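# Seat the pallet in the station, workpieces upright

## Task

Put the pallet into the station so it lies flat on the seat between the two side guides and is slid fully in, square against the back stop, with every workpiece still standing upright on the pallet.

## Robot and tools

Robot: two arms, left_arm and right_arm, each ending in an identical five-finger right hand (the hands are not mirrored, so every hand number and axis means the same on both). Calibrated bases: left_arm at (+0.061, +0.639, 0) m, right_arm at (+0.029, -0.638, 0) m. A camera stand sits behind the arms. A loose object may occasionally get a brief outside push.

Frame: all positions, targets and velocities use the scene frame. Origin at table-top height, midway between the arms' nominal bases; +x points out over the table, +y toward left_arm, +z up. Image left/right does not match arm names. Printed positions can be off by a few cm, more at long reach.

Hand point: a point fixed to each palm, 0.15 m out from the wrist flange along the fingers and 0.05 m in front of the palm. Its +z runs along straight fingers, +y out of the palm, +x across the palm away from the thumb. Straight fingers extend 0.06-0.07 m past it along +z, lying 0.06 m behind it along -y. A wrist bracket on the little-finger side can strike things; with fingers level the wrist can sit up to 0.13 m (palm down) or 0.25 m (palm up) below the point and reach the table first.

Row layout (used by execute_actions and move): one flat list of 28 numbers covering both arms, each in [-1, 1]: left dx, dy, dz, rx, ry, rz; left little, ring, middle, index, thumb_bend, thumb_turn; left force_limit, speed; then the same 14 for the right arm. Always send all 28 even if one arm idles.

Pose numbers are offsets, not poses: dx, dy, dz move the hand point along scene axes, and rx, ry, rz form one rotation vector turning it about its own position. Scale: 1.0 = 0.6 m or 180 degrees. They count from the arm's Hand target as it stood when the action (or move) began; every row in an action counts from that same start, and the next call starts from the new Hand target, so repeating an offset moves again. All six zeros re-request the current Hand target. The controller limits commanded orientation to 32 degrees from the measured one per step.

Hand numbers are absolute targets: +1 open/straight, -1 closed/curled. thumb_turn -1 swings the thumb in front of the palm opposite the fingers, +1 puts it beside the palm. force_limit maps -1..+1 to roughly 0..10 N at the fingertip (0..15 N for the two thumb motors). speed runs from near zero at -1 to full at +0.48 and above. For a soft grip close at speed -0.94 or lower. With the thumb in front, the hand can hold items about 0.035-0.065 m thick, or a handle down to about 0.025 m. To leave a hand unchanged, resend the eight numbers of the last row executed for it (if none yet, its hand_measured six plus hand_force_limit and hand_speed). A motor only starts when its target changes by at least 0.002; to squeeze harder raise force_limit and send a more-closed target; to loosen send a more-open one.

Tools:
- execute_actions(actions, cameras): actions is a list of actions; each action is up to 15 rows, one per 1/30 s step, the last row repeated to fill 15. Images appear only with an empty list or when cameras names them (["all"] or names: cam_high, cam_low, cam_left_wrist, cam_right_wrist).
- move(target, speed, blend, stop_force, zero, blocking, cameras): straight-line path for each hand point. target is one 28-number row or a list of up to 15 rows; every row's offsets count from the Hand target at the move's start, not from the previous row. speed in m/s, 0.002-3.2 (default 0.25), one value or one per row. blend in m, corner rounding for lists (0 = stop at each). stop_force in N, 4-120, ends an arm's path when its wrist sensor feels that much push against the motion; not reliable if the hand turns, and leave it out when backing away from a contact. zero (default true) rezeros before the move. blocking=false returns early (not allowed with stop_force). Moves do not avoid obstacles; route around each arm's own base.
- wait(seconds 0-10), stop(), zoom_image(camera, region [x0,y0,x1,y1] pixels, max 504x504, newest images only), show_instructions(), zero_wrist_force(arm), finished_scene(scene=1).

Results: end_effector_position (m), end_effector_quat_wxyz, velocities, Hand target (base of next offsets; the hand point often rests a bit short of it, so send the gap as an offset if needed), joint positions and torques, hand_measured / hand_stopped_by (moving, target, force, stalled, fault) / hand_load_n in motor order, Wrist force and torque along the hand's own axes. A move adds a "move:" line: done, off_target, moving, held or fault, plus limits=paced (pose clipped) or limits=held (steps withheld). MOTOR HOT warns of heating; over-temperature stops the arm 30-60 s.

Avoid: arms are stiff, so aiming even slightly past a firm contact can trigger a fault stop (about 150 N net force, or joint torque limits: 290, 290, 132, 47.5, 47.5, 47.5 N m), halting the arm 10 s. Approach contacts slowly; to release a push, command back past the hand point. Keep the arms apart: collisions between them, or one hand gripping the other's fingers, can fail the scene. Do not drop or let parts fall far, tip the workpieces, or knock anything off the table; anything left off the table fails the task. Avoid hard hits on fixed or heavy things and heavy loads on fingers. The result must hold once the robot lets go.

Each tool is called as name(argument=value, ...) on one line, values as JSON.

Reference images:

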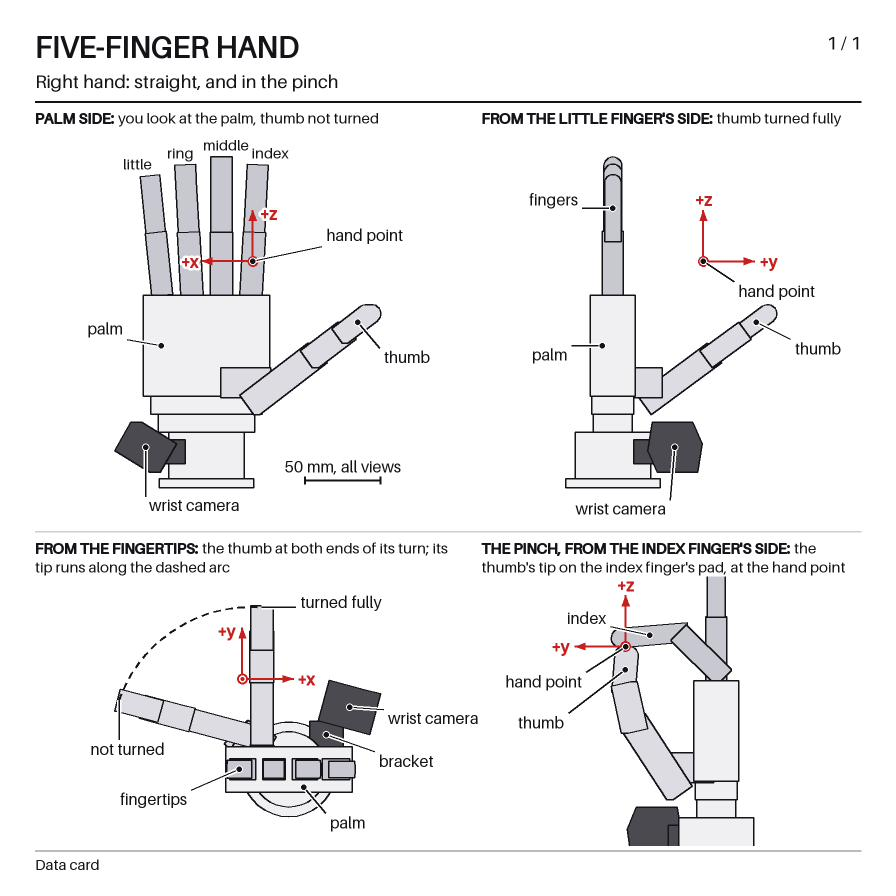

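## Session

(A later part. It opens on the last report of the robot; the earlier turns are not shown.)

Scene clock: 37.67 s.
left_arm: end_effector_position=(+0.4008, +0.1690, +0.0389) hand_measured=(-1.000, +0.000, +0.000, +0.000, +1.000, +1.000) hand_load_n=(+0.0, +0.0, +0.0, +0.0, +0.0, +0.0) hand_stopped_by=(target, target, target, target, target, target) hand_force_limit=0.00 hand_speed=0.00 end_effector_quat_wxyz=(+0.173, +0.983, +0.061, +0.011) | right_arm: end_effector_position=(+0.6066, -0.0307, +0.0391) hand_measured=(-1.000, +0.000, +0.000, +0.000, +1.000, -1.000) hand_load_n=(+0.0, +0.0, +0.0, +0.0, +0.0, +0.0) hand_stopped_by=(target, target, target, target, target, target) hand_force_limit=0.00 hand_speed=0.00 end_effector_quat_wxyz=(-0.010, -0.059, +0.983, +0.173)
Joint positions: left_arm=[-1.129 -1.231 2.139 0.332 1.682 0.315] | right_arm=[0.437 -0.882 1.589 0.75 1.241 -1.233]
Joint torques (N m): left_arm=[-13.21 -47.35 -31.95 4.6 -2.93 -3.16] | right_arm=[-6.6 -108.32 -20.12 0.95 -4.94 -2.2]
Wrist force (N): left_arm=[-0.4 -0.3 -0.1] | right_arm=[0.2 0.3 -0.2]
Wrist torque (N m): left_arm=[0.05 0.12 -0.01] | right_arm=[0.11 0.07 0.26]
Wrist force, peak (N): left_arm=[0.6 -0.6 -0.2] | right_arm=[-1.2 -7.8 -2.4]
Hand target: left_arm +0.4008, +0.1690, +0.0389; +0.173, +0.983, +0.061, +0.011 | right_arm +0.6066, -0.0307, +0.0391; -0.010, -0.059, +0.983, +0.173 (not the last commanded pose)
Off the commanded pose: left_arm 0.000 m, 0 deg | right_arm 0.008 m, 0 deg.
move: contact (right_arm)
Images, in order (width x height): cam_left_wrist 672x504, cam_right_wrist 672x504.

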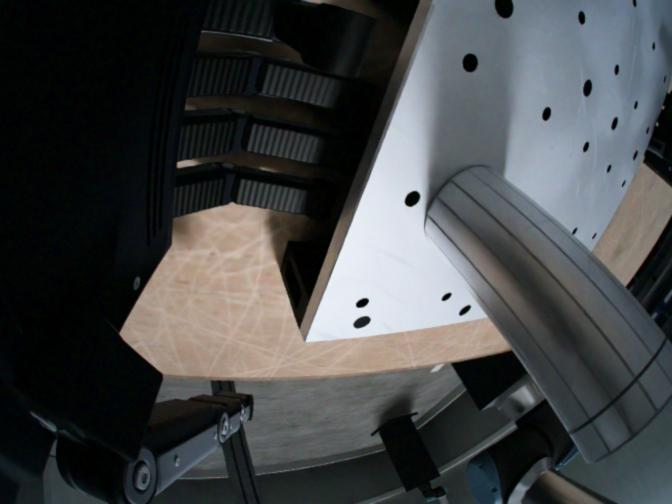

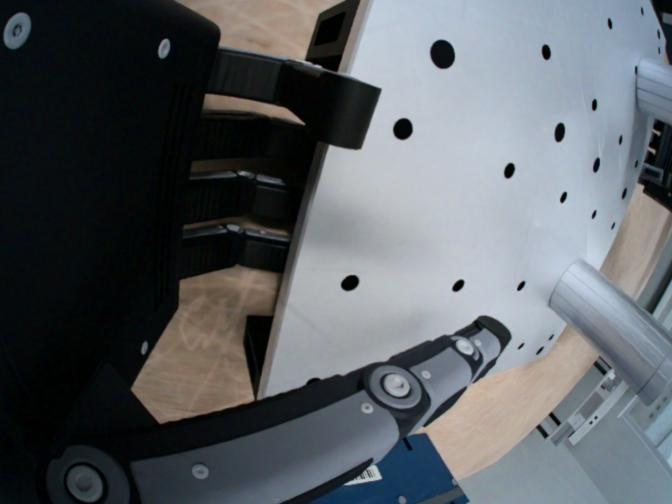

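move(target=[[0.0061,-0.0496,0,0,0,0,-1,0,0,0,1,1,0,0,0,0,0,0,0,0,-1,0,0,0,1,-1,0,0]], speed=0.03, stop_force=5, cameras=["all"])

Scene clock: 42.10 s.
left_arm: end_effector_position=(+0.4038, +0.1448, +0.0389) hand_measured=(-1.000, +0.000, +0.000, +0.000, +1.000, +1.000) hand_load_n=(+0.0, +0.0, +0.0, +0.0, +0.0, +0.0) hand_stopped_by=(target, target, target, target, target, target) hand_force_limit=0.00 hand_speed=0.00 end_effector_quat_wxyz=(+0.173, +0.983, +0.061, +0.011) | right_arm: end_effector_position=(+0.6066, -0.0307, +0.0391) hand_measured=(-1.000, +0.000, +0.000, +0.000, +1.000, -1.000) hand_load_n=(+0.0, +0.0, +0.0, +0.0, +0.0, +0.0) hand_stopped_by=(target, target, target, target, target, target) hand_force_limit=0.00 hand_speed=0.00 end_effector_quat_wxyz=(-0.010, -0.059, +0.983, +0.173)
Joint positions: left_arm=[-1.146 -1.208 2.101 0.345 1.677 0.299] | right_arm=[0.437 -0.882 1.589 0.75 1.241 -1.233]
Joint torques (N m): left_arm=[17.37 -74.51 -15.12 0.41 3.37 4.19] | right_arm=[-5.84 -104.94 -19.3 1.12 -5.16 -1.9]
Wrist force (N): left_arm=[0.0 -0.2 -0.3] | right_arm=[0.4 0.2 -0.5]
Wrist torque (N m): left_arm=[0.09 0.05 -0.20] | right_arm=[0.12 0.05 0.27]
Wrist force, peak (N): left_arm=[-0.3 -9.8 -3.0] | right_arm=[0.4 0.4 -0.4]
Hand target: left_arm +0.4038, +0.1448, +0.0389; +0.173, +0.983, +0.061, +0.011 (not the last commanded pose) | right_arm +0.6066, -0.0307, +0.0391; -0.010, -0.059, +0.983, +0.173
Off the commanded pose: left_arm 0.006 m, 0 deg | right_arm 0.000 m, 0 deg.
move: contact (left_arm)

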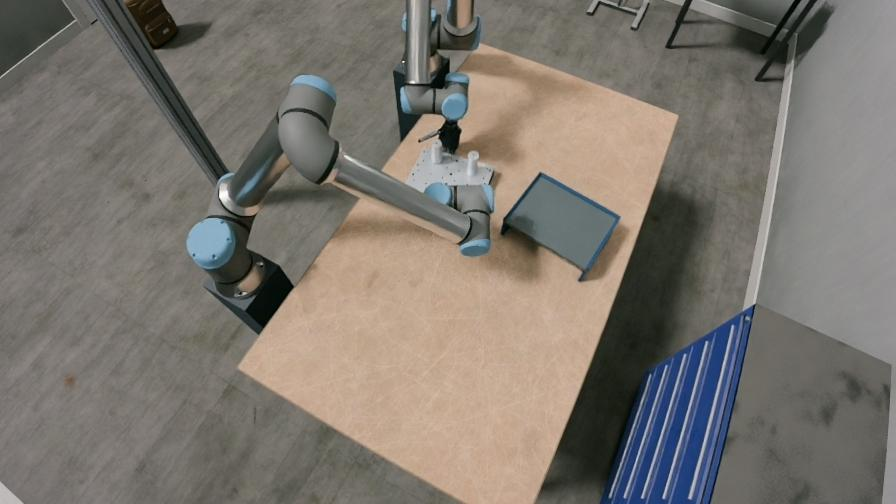

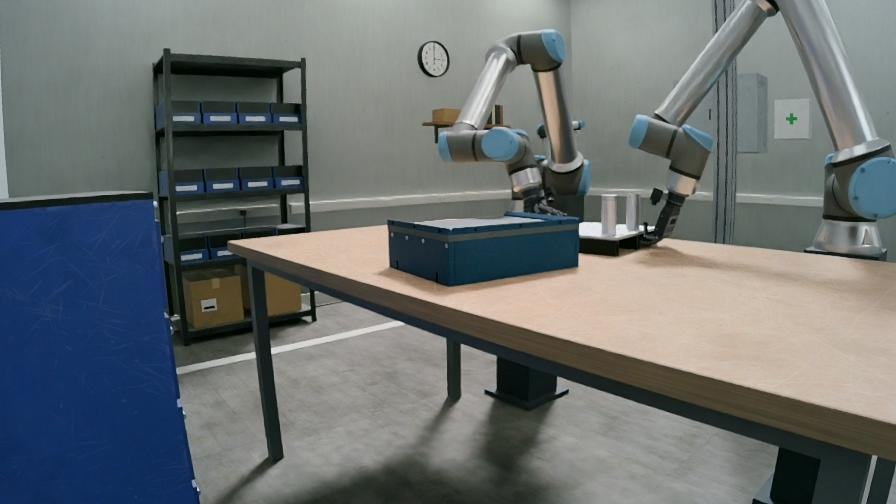

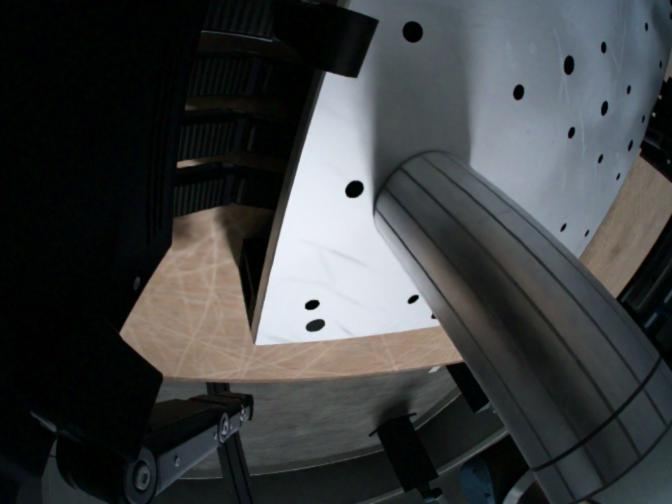

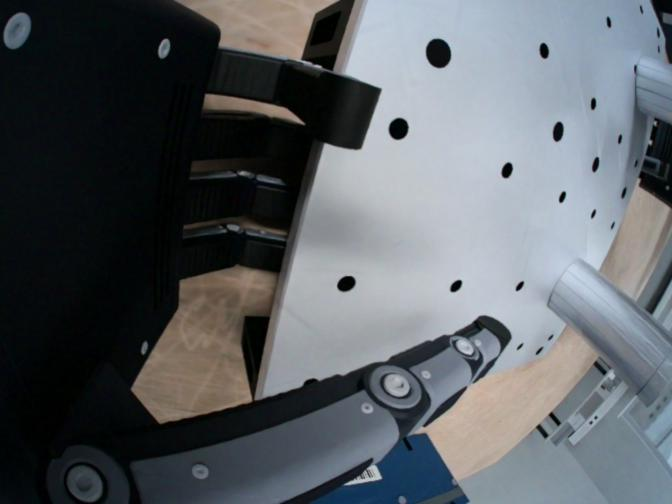

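move(target=[[0,0,0.04,0,0,0,0,-1,0,0,0,1,1,0,0,0,0,0.04,0,0,0,0,-1,0,0,0,1,-1,0,0]], speed=0.02, cameras=["all"])


move(target=[[0,0,0.04,0,0,0,-1,0,0,0,1,1,0,0,0,0,0.04,0,0,0,-1,0,0,0,1,-1,0,0]], speed=0.02, cameras=["all"])

Scene clock: 45.40 s.
left_arm: end_effector_position=(+0.4038, +0.1448, +0.0627) hand_measured=(-1.000, +0.002, +0.002, +0.000, +1.000, +1.000) hand_load_n=(+0.0, +12.5, +11.5, +0.0, +0.0, +0.0) hand_stopped_by=(target, target, target, target, target, target) hand_force_limit=0.00 hand_speed=0.00 end_effector_quat_wxyz=(+0.173, +0.983, +0.061, +0.011) | right_arm: end_effector_position=(+0.6066, -0.0307, +0.0628) hand_measured=(-1.000, +0.000, +0.000, +0.000, +1.000, -1.000) hand_load_n=(+0.0, +0.0, +8.5, +8.5, +0.0, +0.0) hand_stopped_by=(target, target, target, target, target, target) hand_force_limit=0.00 hand_speed=0.00 end_effector_quat_wxyz=(-0.010, -0.059, +0.983, +0.173)
Joint positions: left_arm=[-1.146 -1.242 2.09 0.39 1.677 0.299] | right_arm=[0.437 -0.907 1.581 0.783 1.241 -1.233]
Joint torques (N m): left_arm=[15.97 -88.57 -40.19 4.07 3.33 4.06] | right_arm=[-3.67 -114.08 -40.39 6.59 -5.32 -0.38]
Wrist force (N): left_arm=[0.4 -5.4 14.1] | right_arm=[0.5 -3.7 9.9]
Wrist torque (N m): left_arm=[0.16 -0.52 -0.40] | right_arm=[0.21 0.03 0.24]
Wrist force, peak (N): left_arm=[0.3 -5.7 14.0] | right_arm=[0.3 -3.4 11.7]
Hand target: left_arm +0.4038, +0.1448, +0.0629; +0.173, +0.983, +0.061, +0.011 | right_arm +0.6066, -0.0307, +0.0631; -0.010, -0.059, +0.983, +0.173
Off the commanded pose: left_arm 0.000 m, 0 deg | right_arm 0.000 m, 0 deg.
move: done

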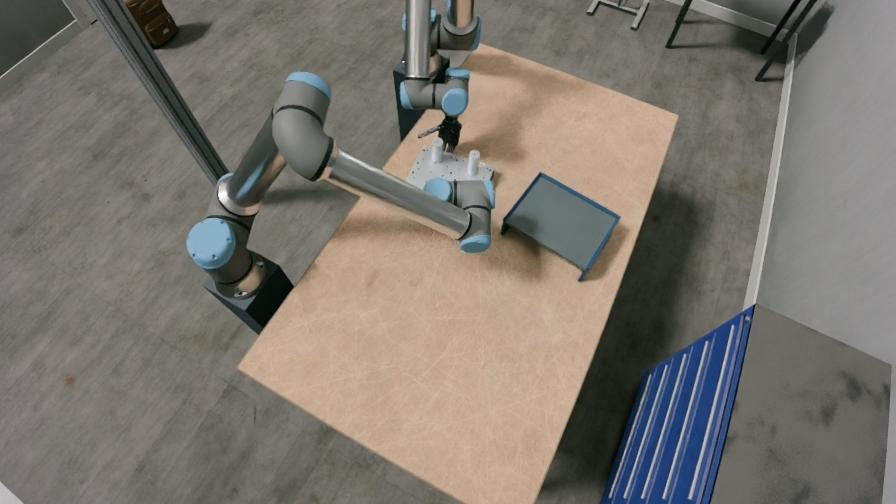

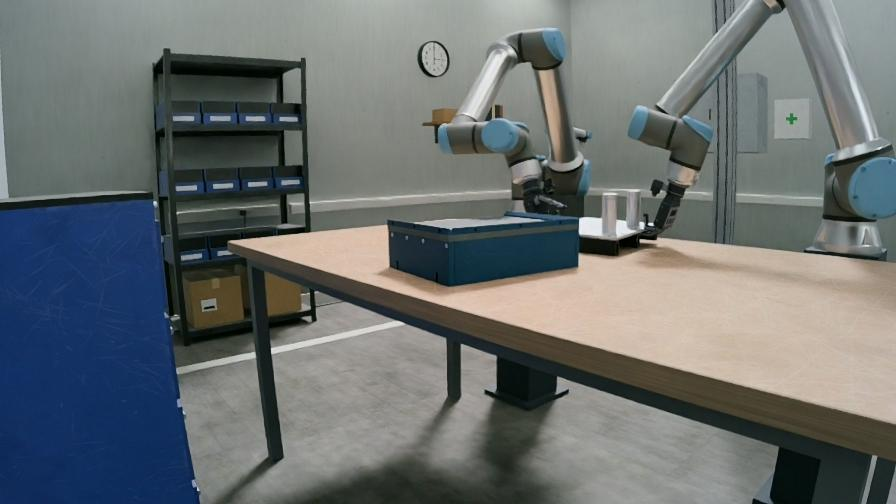

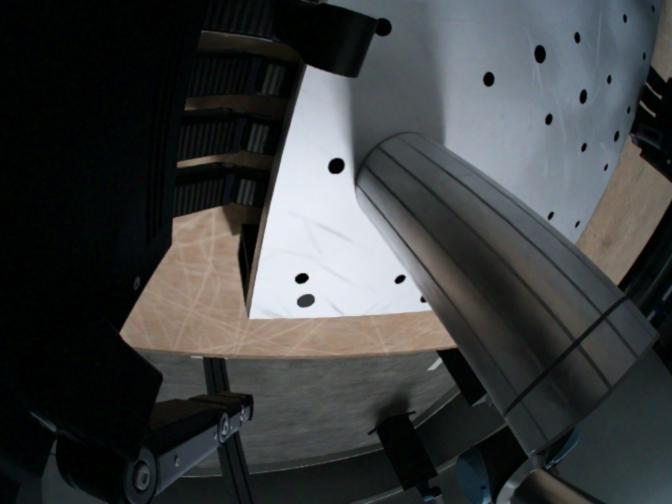

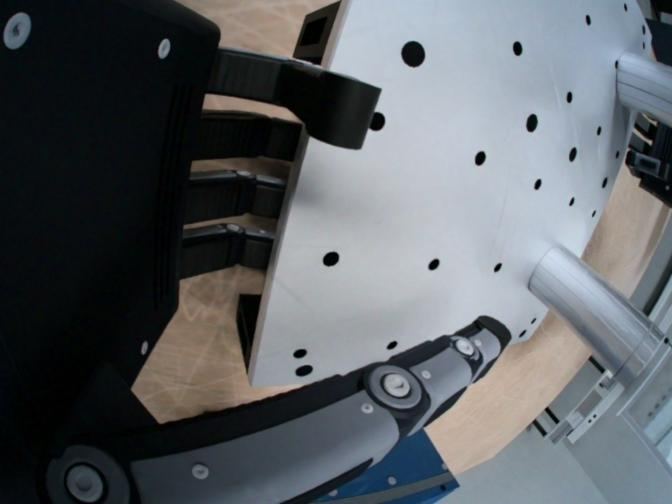

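move(target=[[0,0,-0.037,0,0,0,-1,0,0,0,1,1,0,0,0,0,-0.037,0,0,0,-1,0,0,0,1,-1,0,0],[0,0,-0.037,0.0441,0.0054,0,-1,0,0,0,1,1,0,0,0,0,-0.037,-0.0441,-0.0054,0,-1,0,0,0,1,-1,0,0]], speed=0.02, cameras=["cam_left_wrist","cam_right_wrist"])

Scene clock: 52.27 s.
left_arm: end_effector_position=(+0.4038, +0.1448, +0.0407) hand_measured=(-1.000, +0.000, +0.000, +0.000, +1.000, +1.000) hand_load_n=(+0.0, +0.0, +0.5, +0.0, +0.0, +0.0) hand_stopped_by=(target, target, target, target, target, target) hand_force_limit=0.00 hand_speed=0.00 end_effector_quat_wxyz=(+0.104, +0.993, +0.061, +0.007) | right_arm: end_effector_position=(+0.6066, -0.0307, +0.0409) hand_measured=(-1.000, +0.000, +0.000, +0.000, +1.000, -1.000) hand_load_n=(-1.0, +0.0, +0.0, +0.0, -0.5, +0.0) hand_stopped_by=(target, target, target, target, target, target) hand_force_limit=0.00 hand_speed=0.00 end_effector_quat_wxyz=(-0.006, -0.060, +0.993, +0.104)
Joint positions: left_arm=[-1.168 -1.176 2.037 0.51 1.63 0.289] | right_arm=[0.481 -0.874 1.538 0.831 1.376 -1.201]
Joint torques (N m): left_arm=[-13.73 -52.74 -32.56 5.45 -3.32 -3.01] | right_arm=[16.79 -80.77 -36.32 6.13 3.12 2.55]
Wrist force (N): left_arm=[0.0 -0.4 -0.4] | right_arm=[0.1 -5.1 -1.2]
Wrist torque (N m): left_arm=[0.06 0.04 0.02] | right_arm=[0.14 0.08 -0.24]
Wrist force, peak (N): left_arm=[-0.3 -5.2 14.8] | right_arm=[0.0 -4.3 10.3]
Hand target: left_arm +0.4038, +0.1448, +0.0407; +0.104, +0.993, +0.061, +0.007 | right_arm +0.6066, -0.0307, +0.0409; -0.006, -0.060, +0.993, +0.104
Off the commanded pose: left_arm 0.000 m, 0 deg | right_arm 0.000 m, 0 deg.
move: done
Images, in order (width x height): cam_left_wrist 672x504, cam_right_wrist 672x504.

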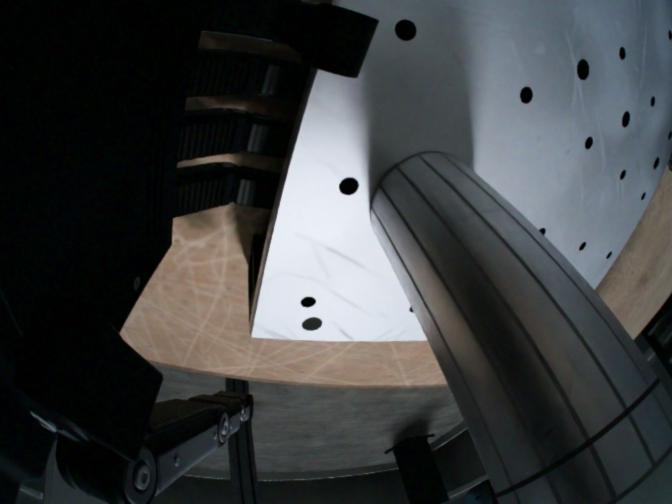

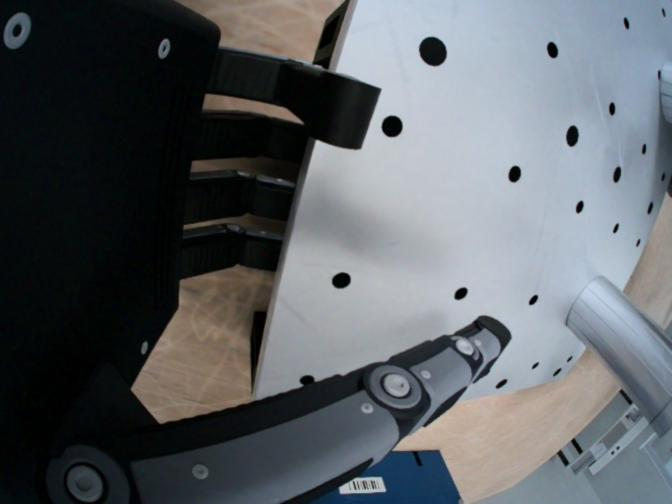

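move(target=[[0,0,0.042,0,0,0,-1,0,0,0,1,1,0,0,0.0004,-0.0033,0.042,0,0,0,-1,0,0,0,1,-1,0,0]], speed=0.02, cameras=["all"])

Scene clock: 54.17 s.
left_arm: end_effector_position=(+0.4038, +0.1448, +0.0657) hand_measured=(-1.000, +0.000, +0.000, +0.000, +1.000, +1.000) hand_load_n=(+0.0, +8.0, +2.5, +2.5, +0.0, +0.0) hand_stopped_by=(target, target, target, target, target, target) hand_force_limit=0.00 hand_speed=0.00 end_effector_quat_wxyz=(+0.104, +0.993, +0.061, +0.007) | right_arm: end_effector_position=(+0.6068, -0.0326, +0.0658) hand_measured=(-1.000, +0.000, +0.000, +0.000, +1.000, -1.000) hand_load_n=(+0.0, +3.0, +2.0, +8.0, +0.0, +0.0) hand_stopped_by=(target, target, target, target, target, target) hand_force_limit=0.00 hand_speed=0.00 end_effector_quat_wxyz=(-0.006, -0.060, +0.993, +0.104)
Joint positions: left_arm=[-1.168 -1.21 2.025 0.555 1.63 0.289] | right_arm=[0.479 -0.9 1.532 0.864 1.376 -1.203]
Joint torques (N m): left_arm=[-11.18 -85.53 -34.6 7.32 0.77 -2.74] | right_arm=[-10.24 -120.01 -41.73 6.94 -3.61 -1.78]
Wrist force (N): left_arm=[3.7 2.4 15.5] | right_arm=[4.0 4.0 11.9]
Wrist torque (N m): left_arm=[-0.30 -0.43 0.15] | right_arm=[0.09 -0.01 0.32]
Wrist force, peak (N): left_arm=[3.4 2.8 15.9] | right_arm=[3.7 4.0 12.3]
Hand target: left_arm +0.4038, +0.1448, +0.0659; +0.104, +0.993, +0.061, +0.007 | right_arm +0.6068, -0.0326, +0.0661; -0.006, -0.060, +0.993, +0.104
Off the commanded pose: left_arm 0.000 m, 0 deg | right_arm 0.000 m, 0 deg.
move: done

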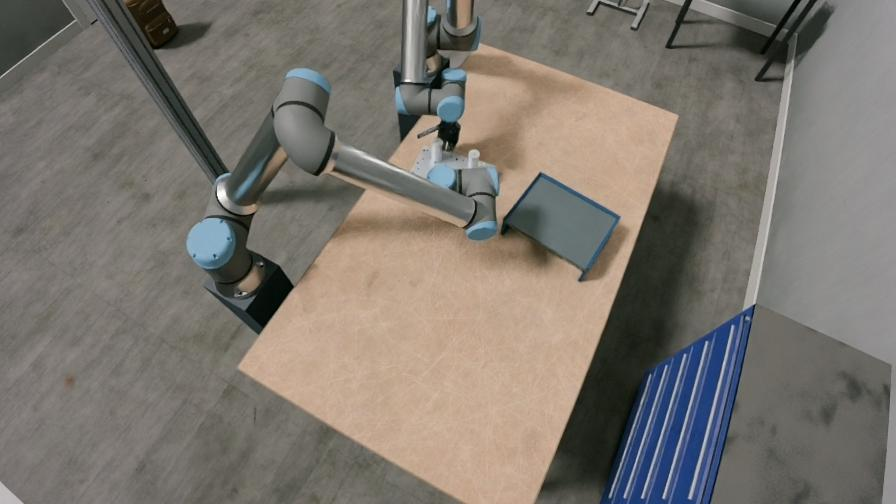

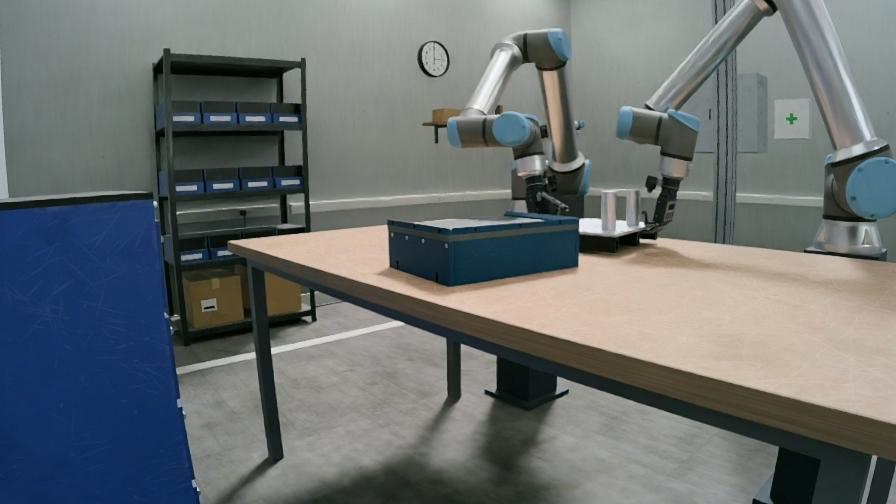

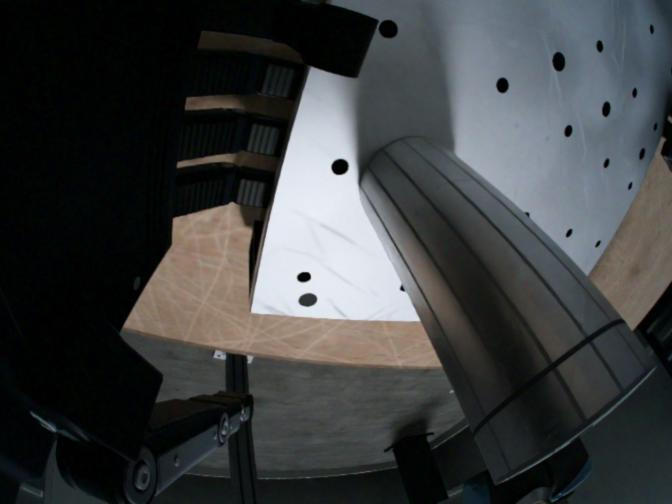

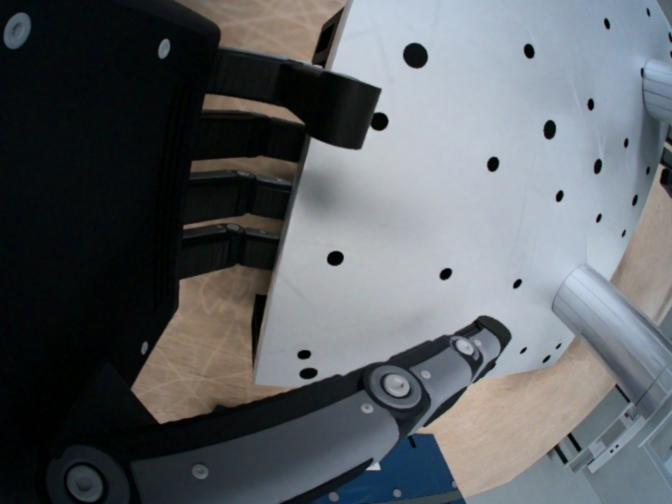

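move(target=[[0,0,0.223,0,0,0,-1,0,0,0,1,1,0,0,0,0,0.223,0,0,0,-1,0,0,0,1,-1,0,0]], speed=0.06, cameras=["all"])

Scene clock: 58.70 s.
left_arm: end_effector_position=(+0.4038, +0.1448, +0.1995) hand_measured=(-1.000, +0.000, +0.000, +0.000, +1.000, +1.000) hand_load_n=(+0.0, +8.0, +3.0, +2.5, +0.0, +0.0) hand_stopped_by=(target, target, target, target, target, target) hand_force_limit=0.00 hand_speed=0.00 end_effector_quat_wxyz=(+0.104, +0.993, +0.061, +0.007) | right_arm: end_effector_position=(+0.6068, -0.0326, +0.1996) hand_measured=(-1.000, +0.000, +0.000, +0.000, +1.000, -1.000) hand_load_n=(+0.5, +3.0, +2.0, +8.0, +0.0, +0.0) hand_stopped_by=(target, target, target, target, target, target) hand_force_limit=0.00 hand_speed=0.00 end_effector_quat_wxyz=(-0.006, -0.060, +0.993, +0.104)
Joint positions: left_arm=[-1.168 -1.362 1.932 0.801 1.63 0.289] | right_arm=[0.479 -1.012 1.451 1.056 1.376 -1.203]
Joint torques (N m): left_arm=[5.98 -78.87 -48.17 6.33 2.79 -1.21] | right_arm=[-1.81 -112.84 -46.65 7.09 -3.21 0.17]
Wrist force (N): left_arm=[1.5 -1.3 14.7] | right_arm=[1.7 -0.6 11.0]
Wrist torque (N m): left_arm=[-0.14 -0.44 0.00] | right_arm=[0.13 -0.02 0.16]
Wrist force, peak (N): left_arm=[4.2 3.0 16.4] | right_arm=[4.1 4.4 12.9]
Hand target: left_arm +0.4038, +0.1448, +0.1997; +0.104, +0.993, +0.061, +0.007 | right_arm +0.6068, -0.0326, +0.1999; -0.006, -0.060, +0.993, +0.104
Off the commanded pose: left_arm 0.000 m, 0 deg | right_arm 0.000 m, 0 deg.
move: done

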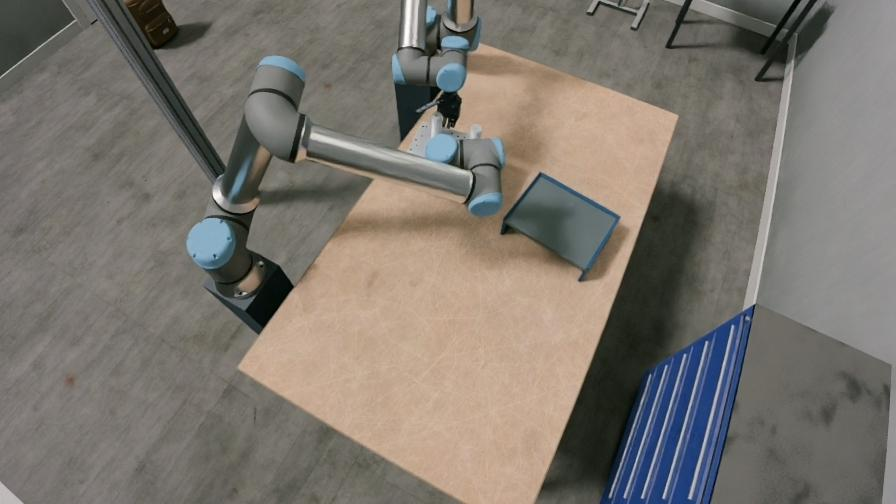

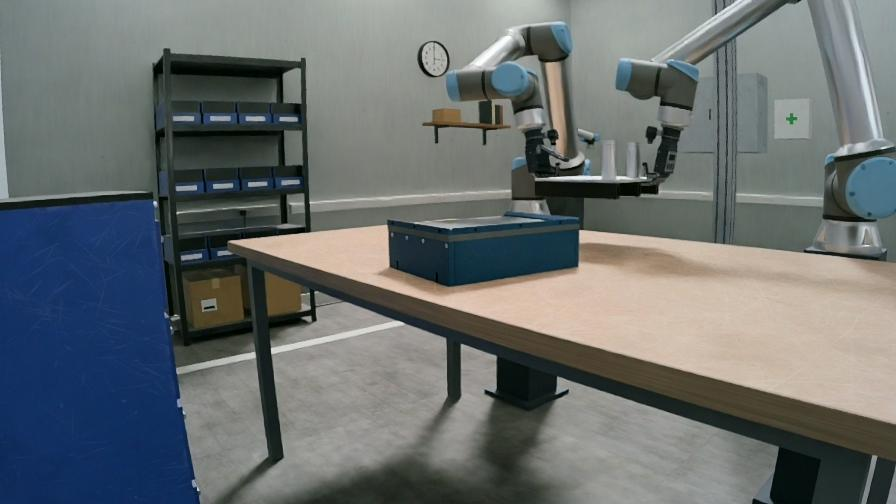

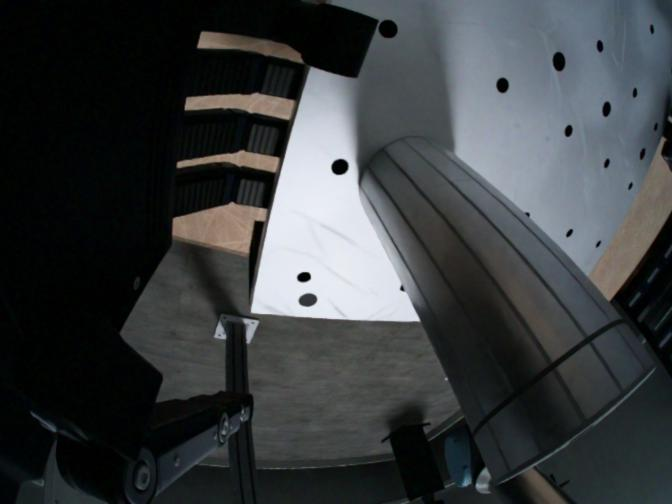

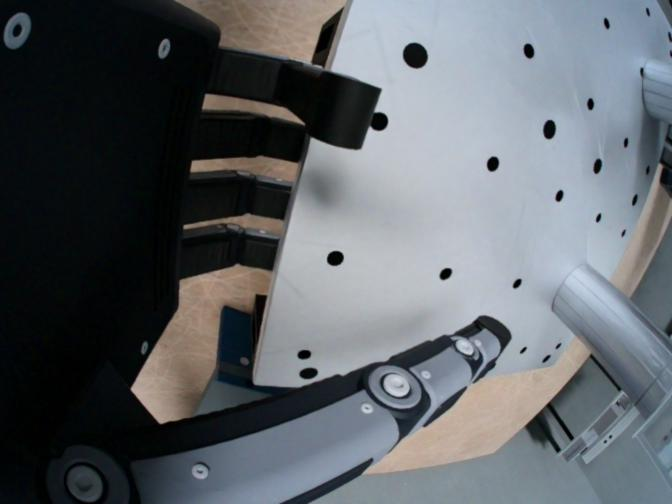

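move(target=[[0.2628,-0.0332,0,0,0,-0.0291,-1,0,0,0,1,1,0,0,0.2348,-0.0658,0,0,0,-0.0291,-1,0,0,0,1,-1,0,0]], speed=0.08, cameras=["cam_left_wrist","cam_right_wrist"])

Scene clock: 64.20 s.
left_arm: end_effector_position=(+0.5613, +0.1250, +0.1997) hand_measured=(-1.000, +0.000, +0.000, +0.000, +1.000, +1.000) hand_load_n=(+0.0, +8.0, +3.0, +2.5, +0.0, +0.0) hand_stopped_by=(target, target, target, target, target, target) hand_force_limit=0.00 hand_speed=0.00 end_effector_quat_wxyz=(+0.104, +0.994, +0.016, +0.002) | right_arm: end_effector_position=(+0.7475, -0.0721, +0.1999) hand_measured=(-1.000, +0.000, +0.000, +0.000, +1.000, -1.000) hand_load_n=(+0.0, +3.0, +2.5, +8.5, +0.0, +0.0) hand_stopped_by=(target, target, target, target, target, target) hand_force_limit=0.00 hand_speed=0.00 end_effector_quat_wxyz=(-0.001, -0.014, +0.994, +0.104)
Joint positions: left_arm=[-0.931 -1.146 1.639 0.907 1.691 0.613] | right_arm=[0.364 -0.883 1.235 1.148 1.374 -1.227]
Joint torques (N m): left_arm=[21.24 -79.68 -49.87 7.11 4.63 4.26] | right_arm=[-8.74 -94.15 -48.26 7.46 -4.39 -1.82]
Wrist force (N): left_arm=[1.6 -1.4 15.2] | right_arm=[1.9 -0.5 11.1]
Wrist torque (N m): left_arm=[-0.28 -0.36 -0.28] | right_arm=[0.08 0.01 0.22]
Wrist force, peak (N): left_arm=[3.3 3.3 16.1] | right_arm=[4.4 4.1 12.5]
Hand target: left_arm +0.5615, +0.1249, +0.1997; +0.104, +0.994, +0.016, +0.002 | right_arm +0.7477, -0.0721, +0.1999; -0.001, -0.014, +0.994, +0.104
Off the commanded pose: left_arm 0.000 m, 0 deg | right_arm 0.000 m, 0 deg.
move: done
Images, in order (width x height): cam_left_wrist 672x504, cam_right_wrist 672x504.

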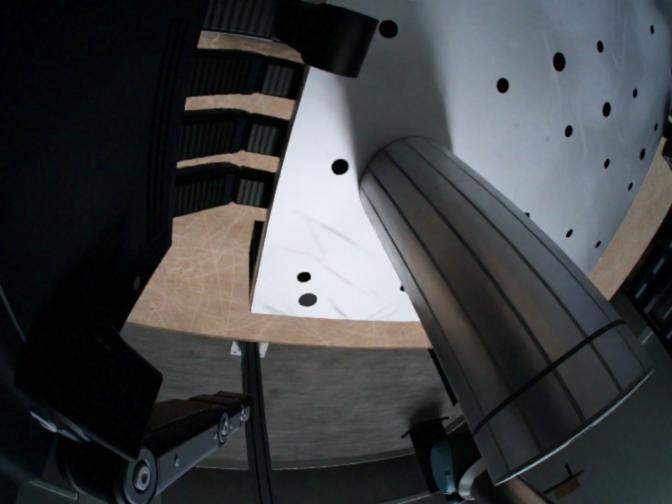

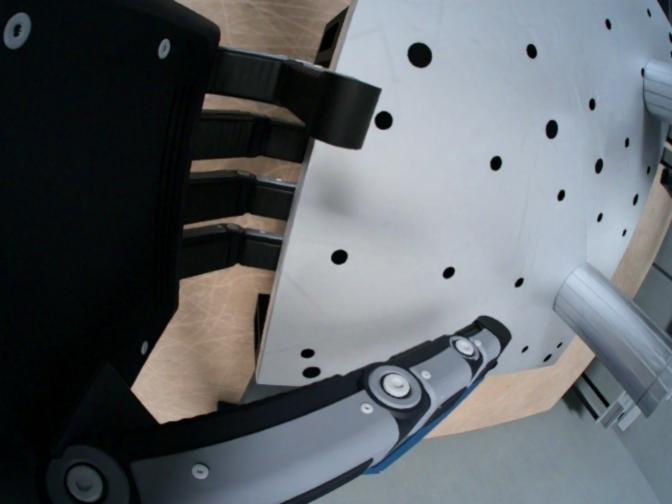

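move(target=[[0.2645,-0.0345,0,0,0,-0.0291,-1,0,0,0,1,1,0,0,0.2335,-0.0642,0,0,0,-0.0291,-1,0,0,0,1,-1,0,0]], speed=0.08, cameras=["all"])

Scene clock: 67.00 s.
left_arm: end_effector_position=(+0.7200, +0.1043, +0.1997) hand_measured=(-1.000, +0.000, +0.000, +0.000, +1.000, +1.000) hand_load_n=(+0.0, +8.0, +3.0, +3.0, +0.0, +0.0) hand_stopped_by=(target, target, target, target, target, target) hand_force_limit=0.00 hand_speed=0.00 end_effector_quat_wxyz=(+0.104, +0.994, -0.029, -0.003) | right_arm: end_effector_position=(+0.8877, -0.1106, +0.1999) hand_measured=(-1.000, +0.000, +0.000, +0.000, +1.000, -1.000) hand_load_n=(+0.0, +3.0, +3.0, +8.5, +0.0, +0.0) hand_stopped_by=(target, target, target, target, target, target) hand_force_limit=0.00 hand_speed=0.00 end_effector_quat_wxyz=(+0.004, +0.031, +0.994, +0.104)
Joint positions: left_arm=[-0.777 -0.906 1.26 1.08 1.729 0.857] | right_arm=[0.277 -0.711 0.929 1.281 1.374 -1.223]
Joint torques (N m): left_arm=[16.44 -104.88 -53.99 6.76 4.87 3.84] | right_arm=[-5.4 -109.69 -48.42 7.42 2.2 2.7]
Wrist force (N): left_arm=[0.7 -3.1 14.6] | right_arm=[0.6 -2.3 11.0]
Wrist torque (N m): left_arm=[-0.19 -0.49 -0.30] | right_arm=[0.13 -0.01 -0.04]
Wrist force, peak (N): left_arm=[3.5 3.2 16.6] | right_arm=[3.9 3.6 12.4]
Hand target: left_arm +0.7202, +0.1042, +0.1997; +0.104, +0.994, -0.029, -0.003 | right_arm +0.8878, -0.1106, +0.1999; +0.004, +0.031, +0.994, +0.104
Off the commanded pose: left_arm 0.000 m, 0 deg | right_arm 0.000 m, 0 deg.
move: done

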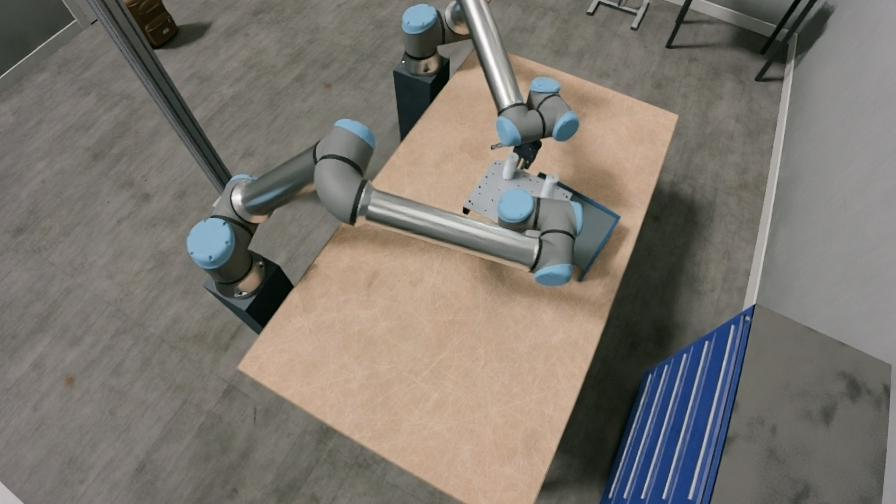

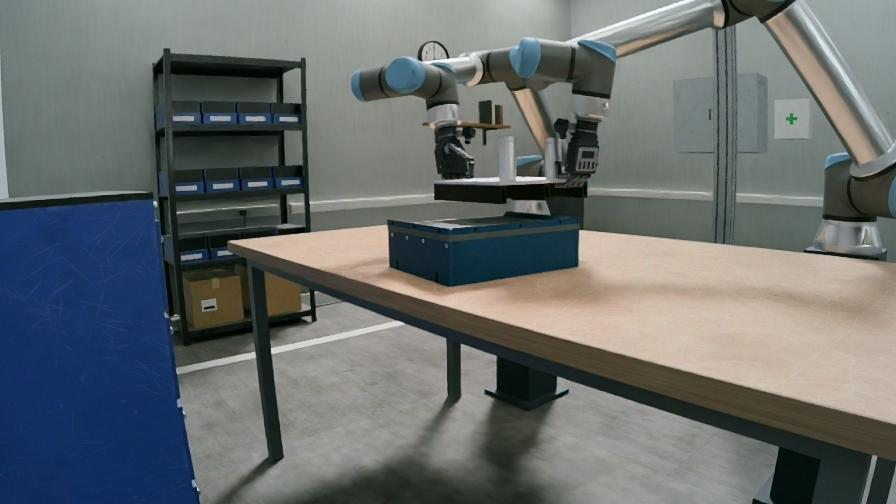

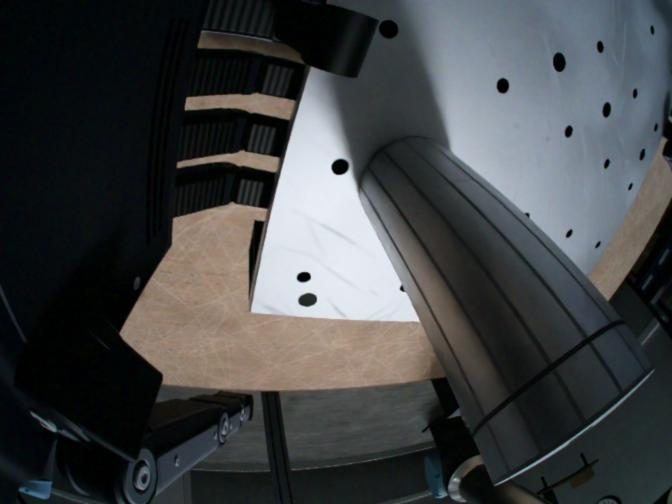

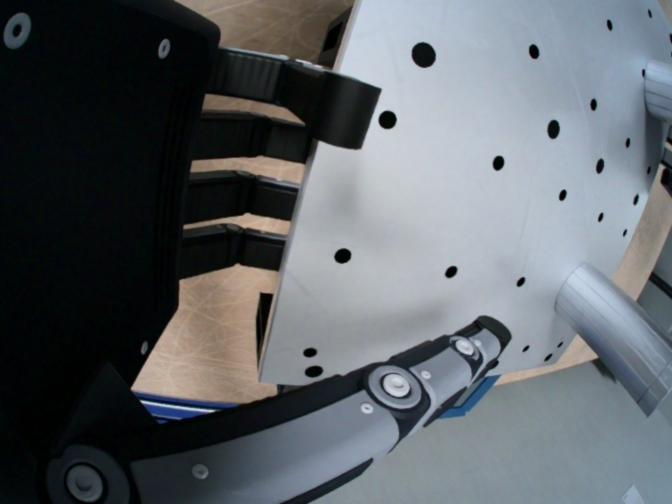

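move(target=[[0.2655,-0.036,0,0,0,-0.0290,-1,0,0,0,1,1,0,0,0.2325,-0.0597,0,0,0,-0.0290,-1,0,0,0,1,1,0,-0.4]], speed=0.08, cameras=["all"])

Scene clock: 70.07 s.
left_arm: end_effector_position=(+0.8794, +0.0826, +0.1997) hand_measured=(-1.000, +0.000, +0.000, +0.000, +1.000, +1.000) hand_load_n=(+0.0, +8.0, +3.5, +3.0, +0.0, +0.0) hand_stopped_by=(target, target, target, target, target, target) hand_force_limit=0.00 hand_speed=0.00 end_effector_quat_wxyz=(+0.104, +0.992, -0.075, -0.007) | right_arm: end_effector_position=(+1.0272, -0.1465, +0.1999) hand_measured=(-1.000, +0.000, +0.000, +0.000, +1.000, +1.000) hand_load_n=(+0.0, +3.0, +3.5, +9.5, +0.0, +0.0) hand_stopped_by=(target, target, target, target, target, target) hand_force_limit=0.00 hand_speed=-0.40 end_effector_quat_wxyz=(+0.008, +0.076, +0.992, +0.104)
Joint positions: left_arm=[-0.673 -0.588 0.693 1.362 1.752 1.054] | right_arm=[0.211 -0.427 0.387 1.534 1.376 -1.197]
Joint torques (N m): left_arm=[14.9 -123.88 -58.71 4.46 5.86 4] | right_arm=[0.71 -127.43 -50.35 8.22 0.8 0.4]
Wrist force (N): left_arm=[-3.0 -8.2 13.6] | right_arm=[-2.3 -7.7 10.2]
Wrist torque (N m): left_arm=[-0.16 -0.39 -0.58] | right_arm=[0.13 -0.13 0.00]
Wrist force, peak (N): left_arm=[4.0 2.8 16.0] | right_arm=[3.3 3.5 12.3]
Hand target: left_arm +0.8795, +0.0826, +0.1997; +0.104, +0.992, -0.075, -0.007 | right_arm +1.0273, -0.1465, +0.1999; +0.008, +0.076, +0.992, +0.104
Off the commanded pose: left_arm 0.000 m, 0 deg | right_arm 0.000 m, 0 deg.
move: done

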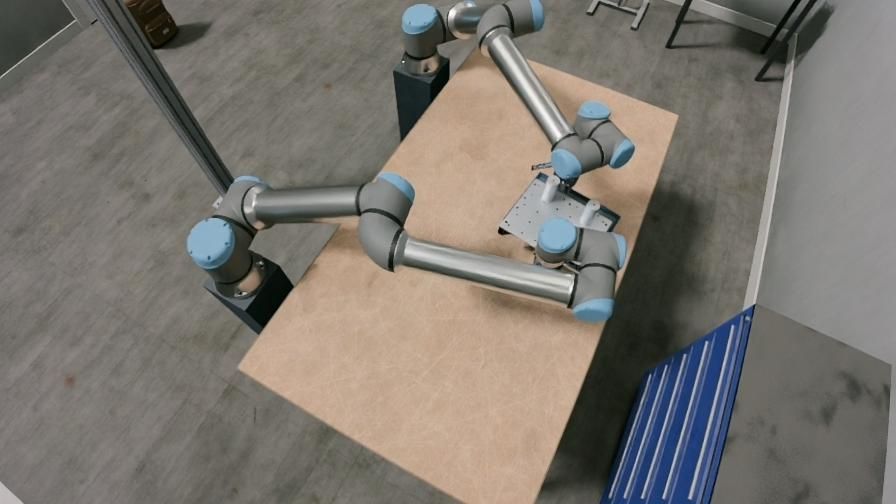

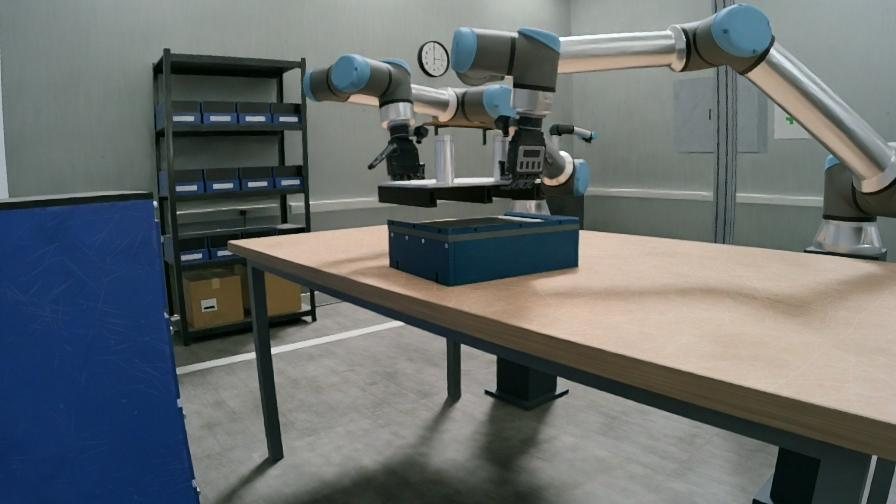

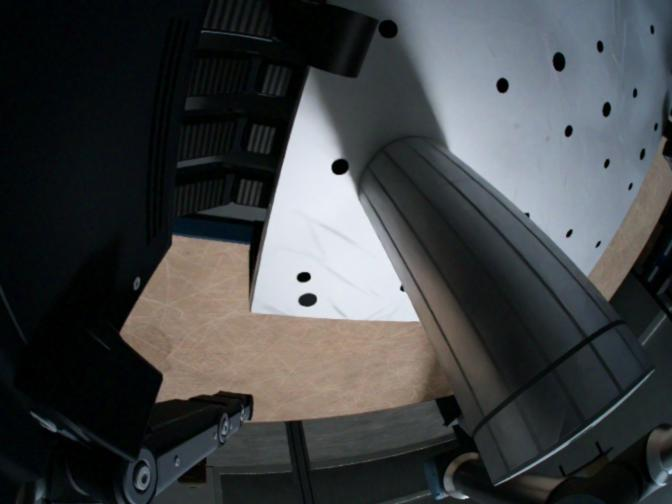

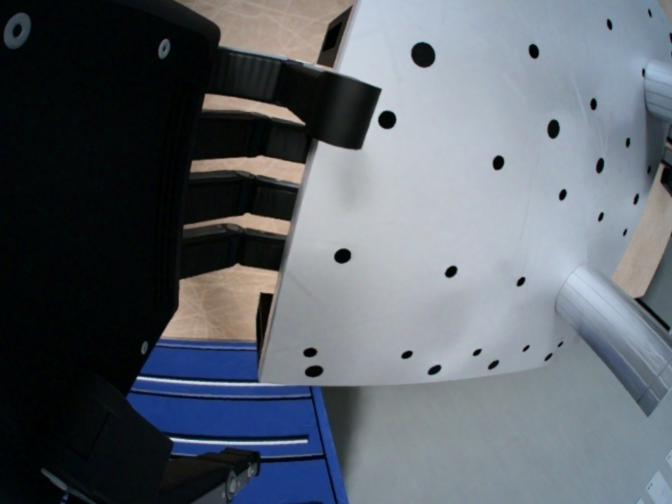

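zoom_image(camera="cam_high", region=[490, 150, 650, 290])

zoom_image(camera="cam_left_wrist", region=[160, 180, 300, 320])

zoom_image(camera="cam_low", region=[370, 130, 600, 290])

zoom_image(camera="cam_right_wrist", region=[170, 220, 350, 400])

Scaled by 3.150.

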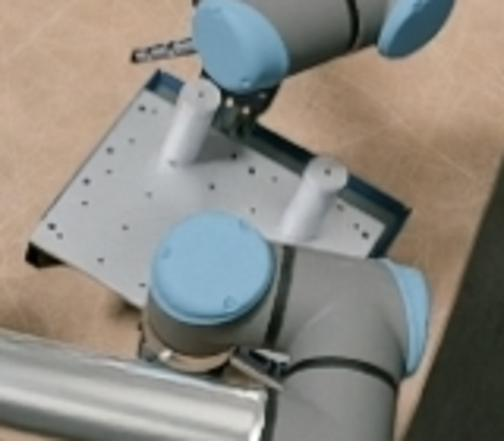

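Scaled by 3.600 from the camera's 672x504 image, which has a finer 960x720 frame.

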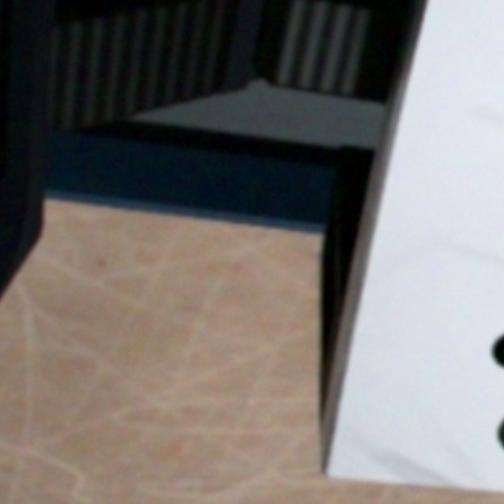

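Scaled by 2.191.

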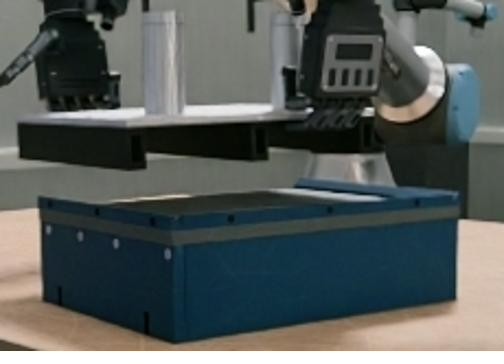

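Scaled by 2.800 from the camera's 672x504 image, which has a finer 960x720 frame.

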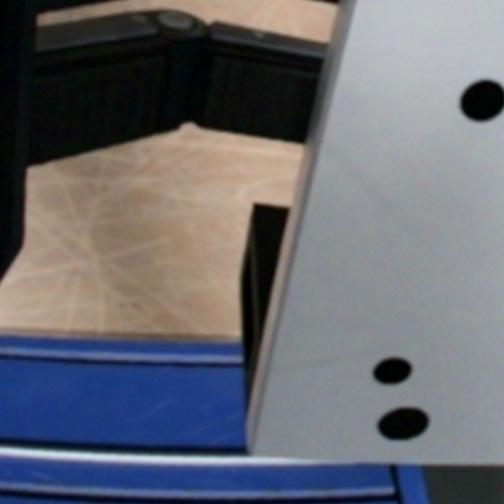

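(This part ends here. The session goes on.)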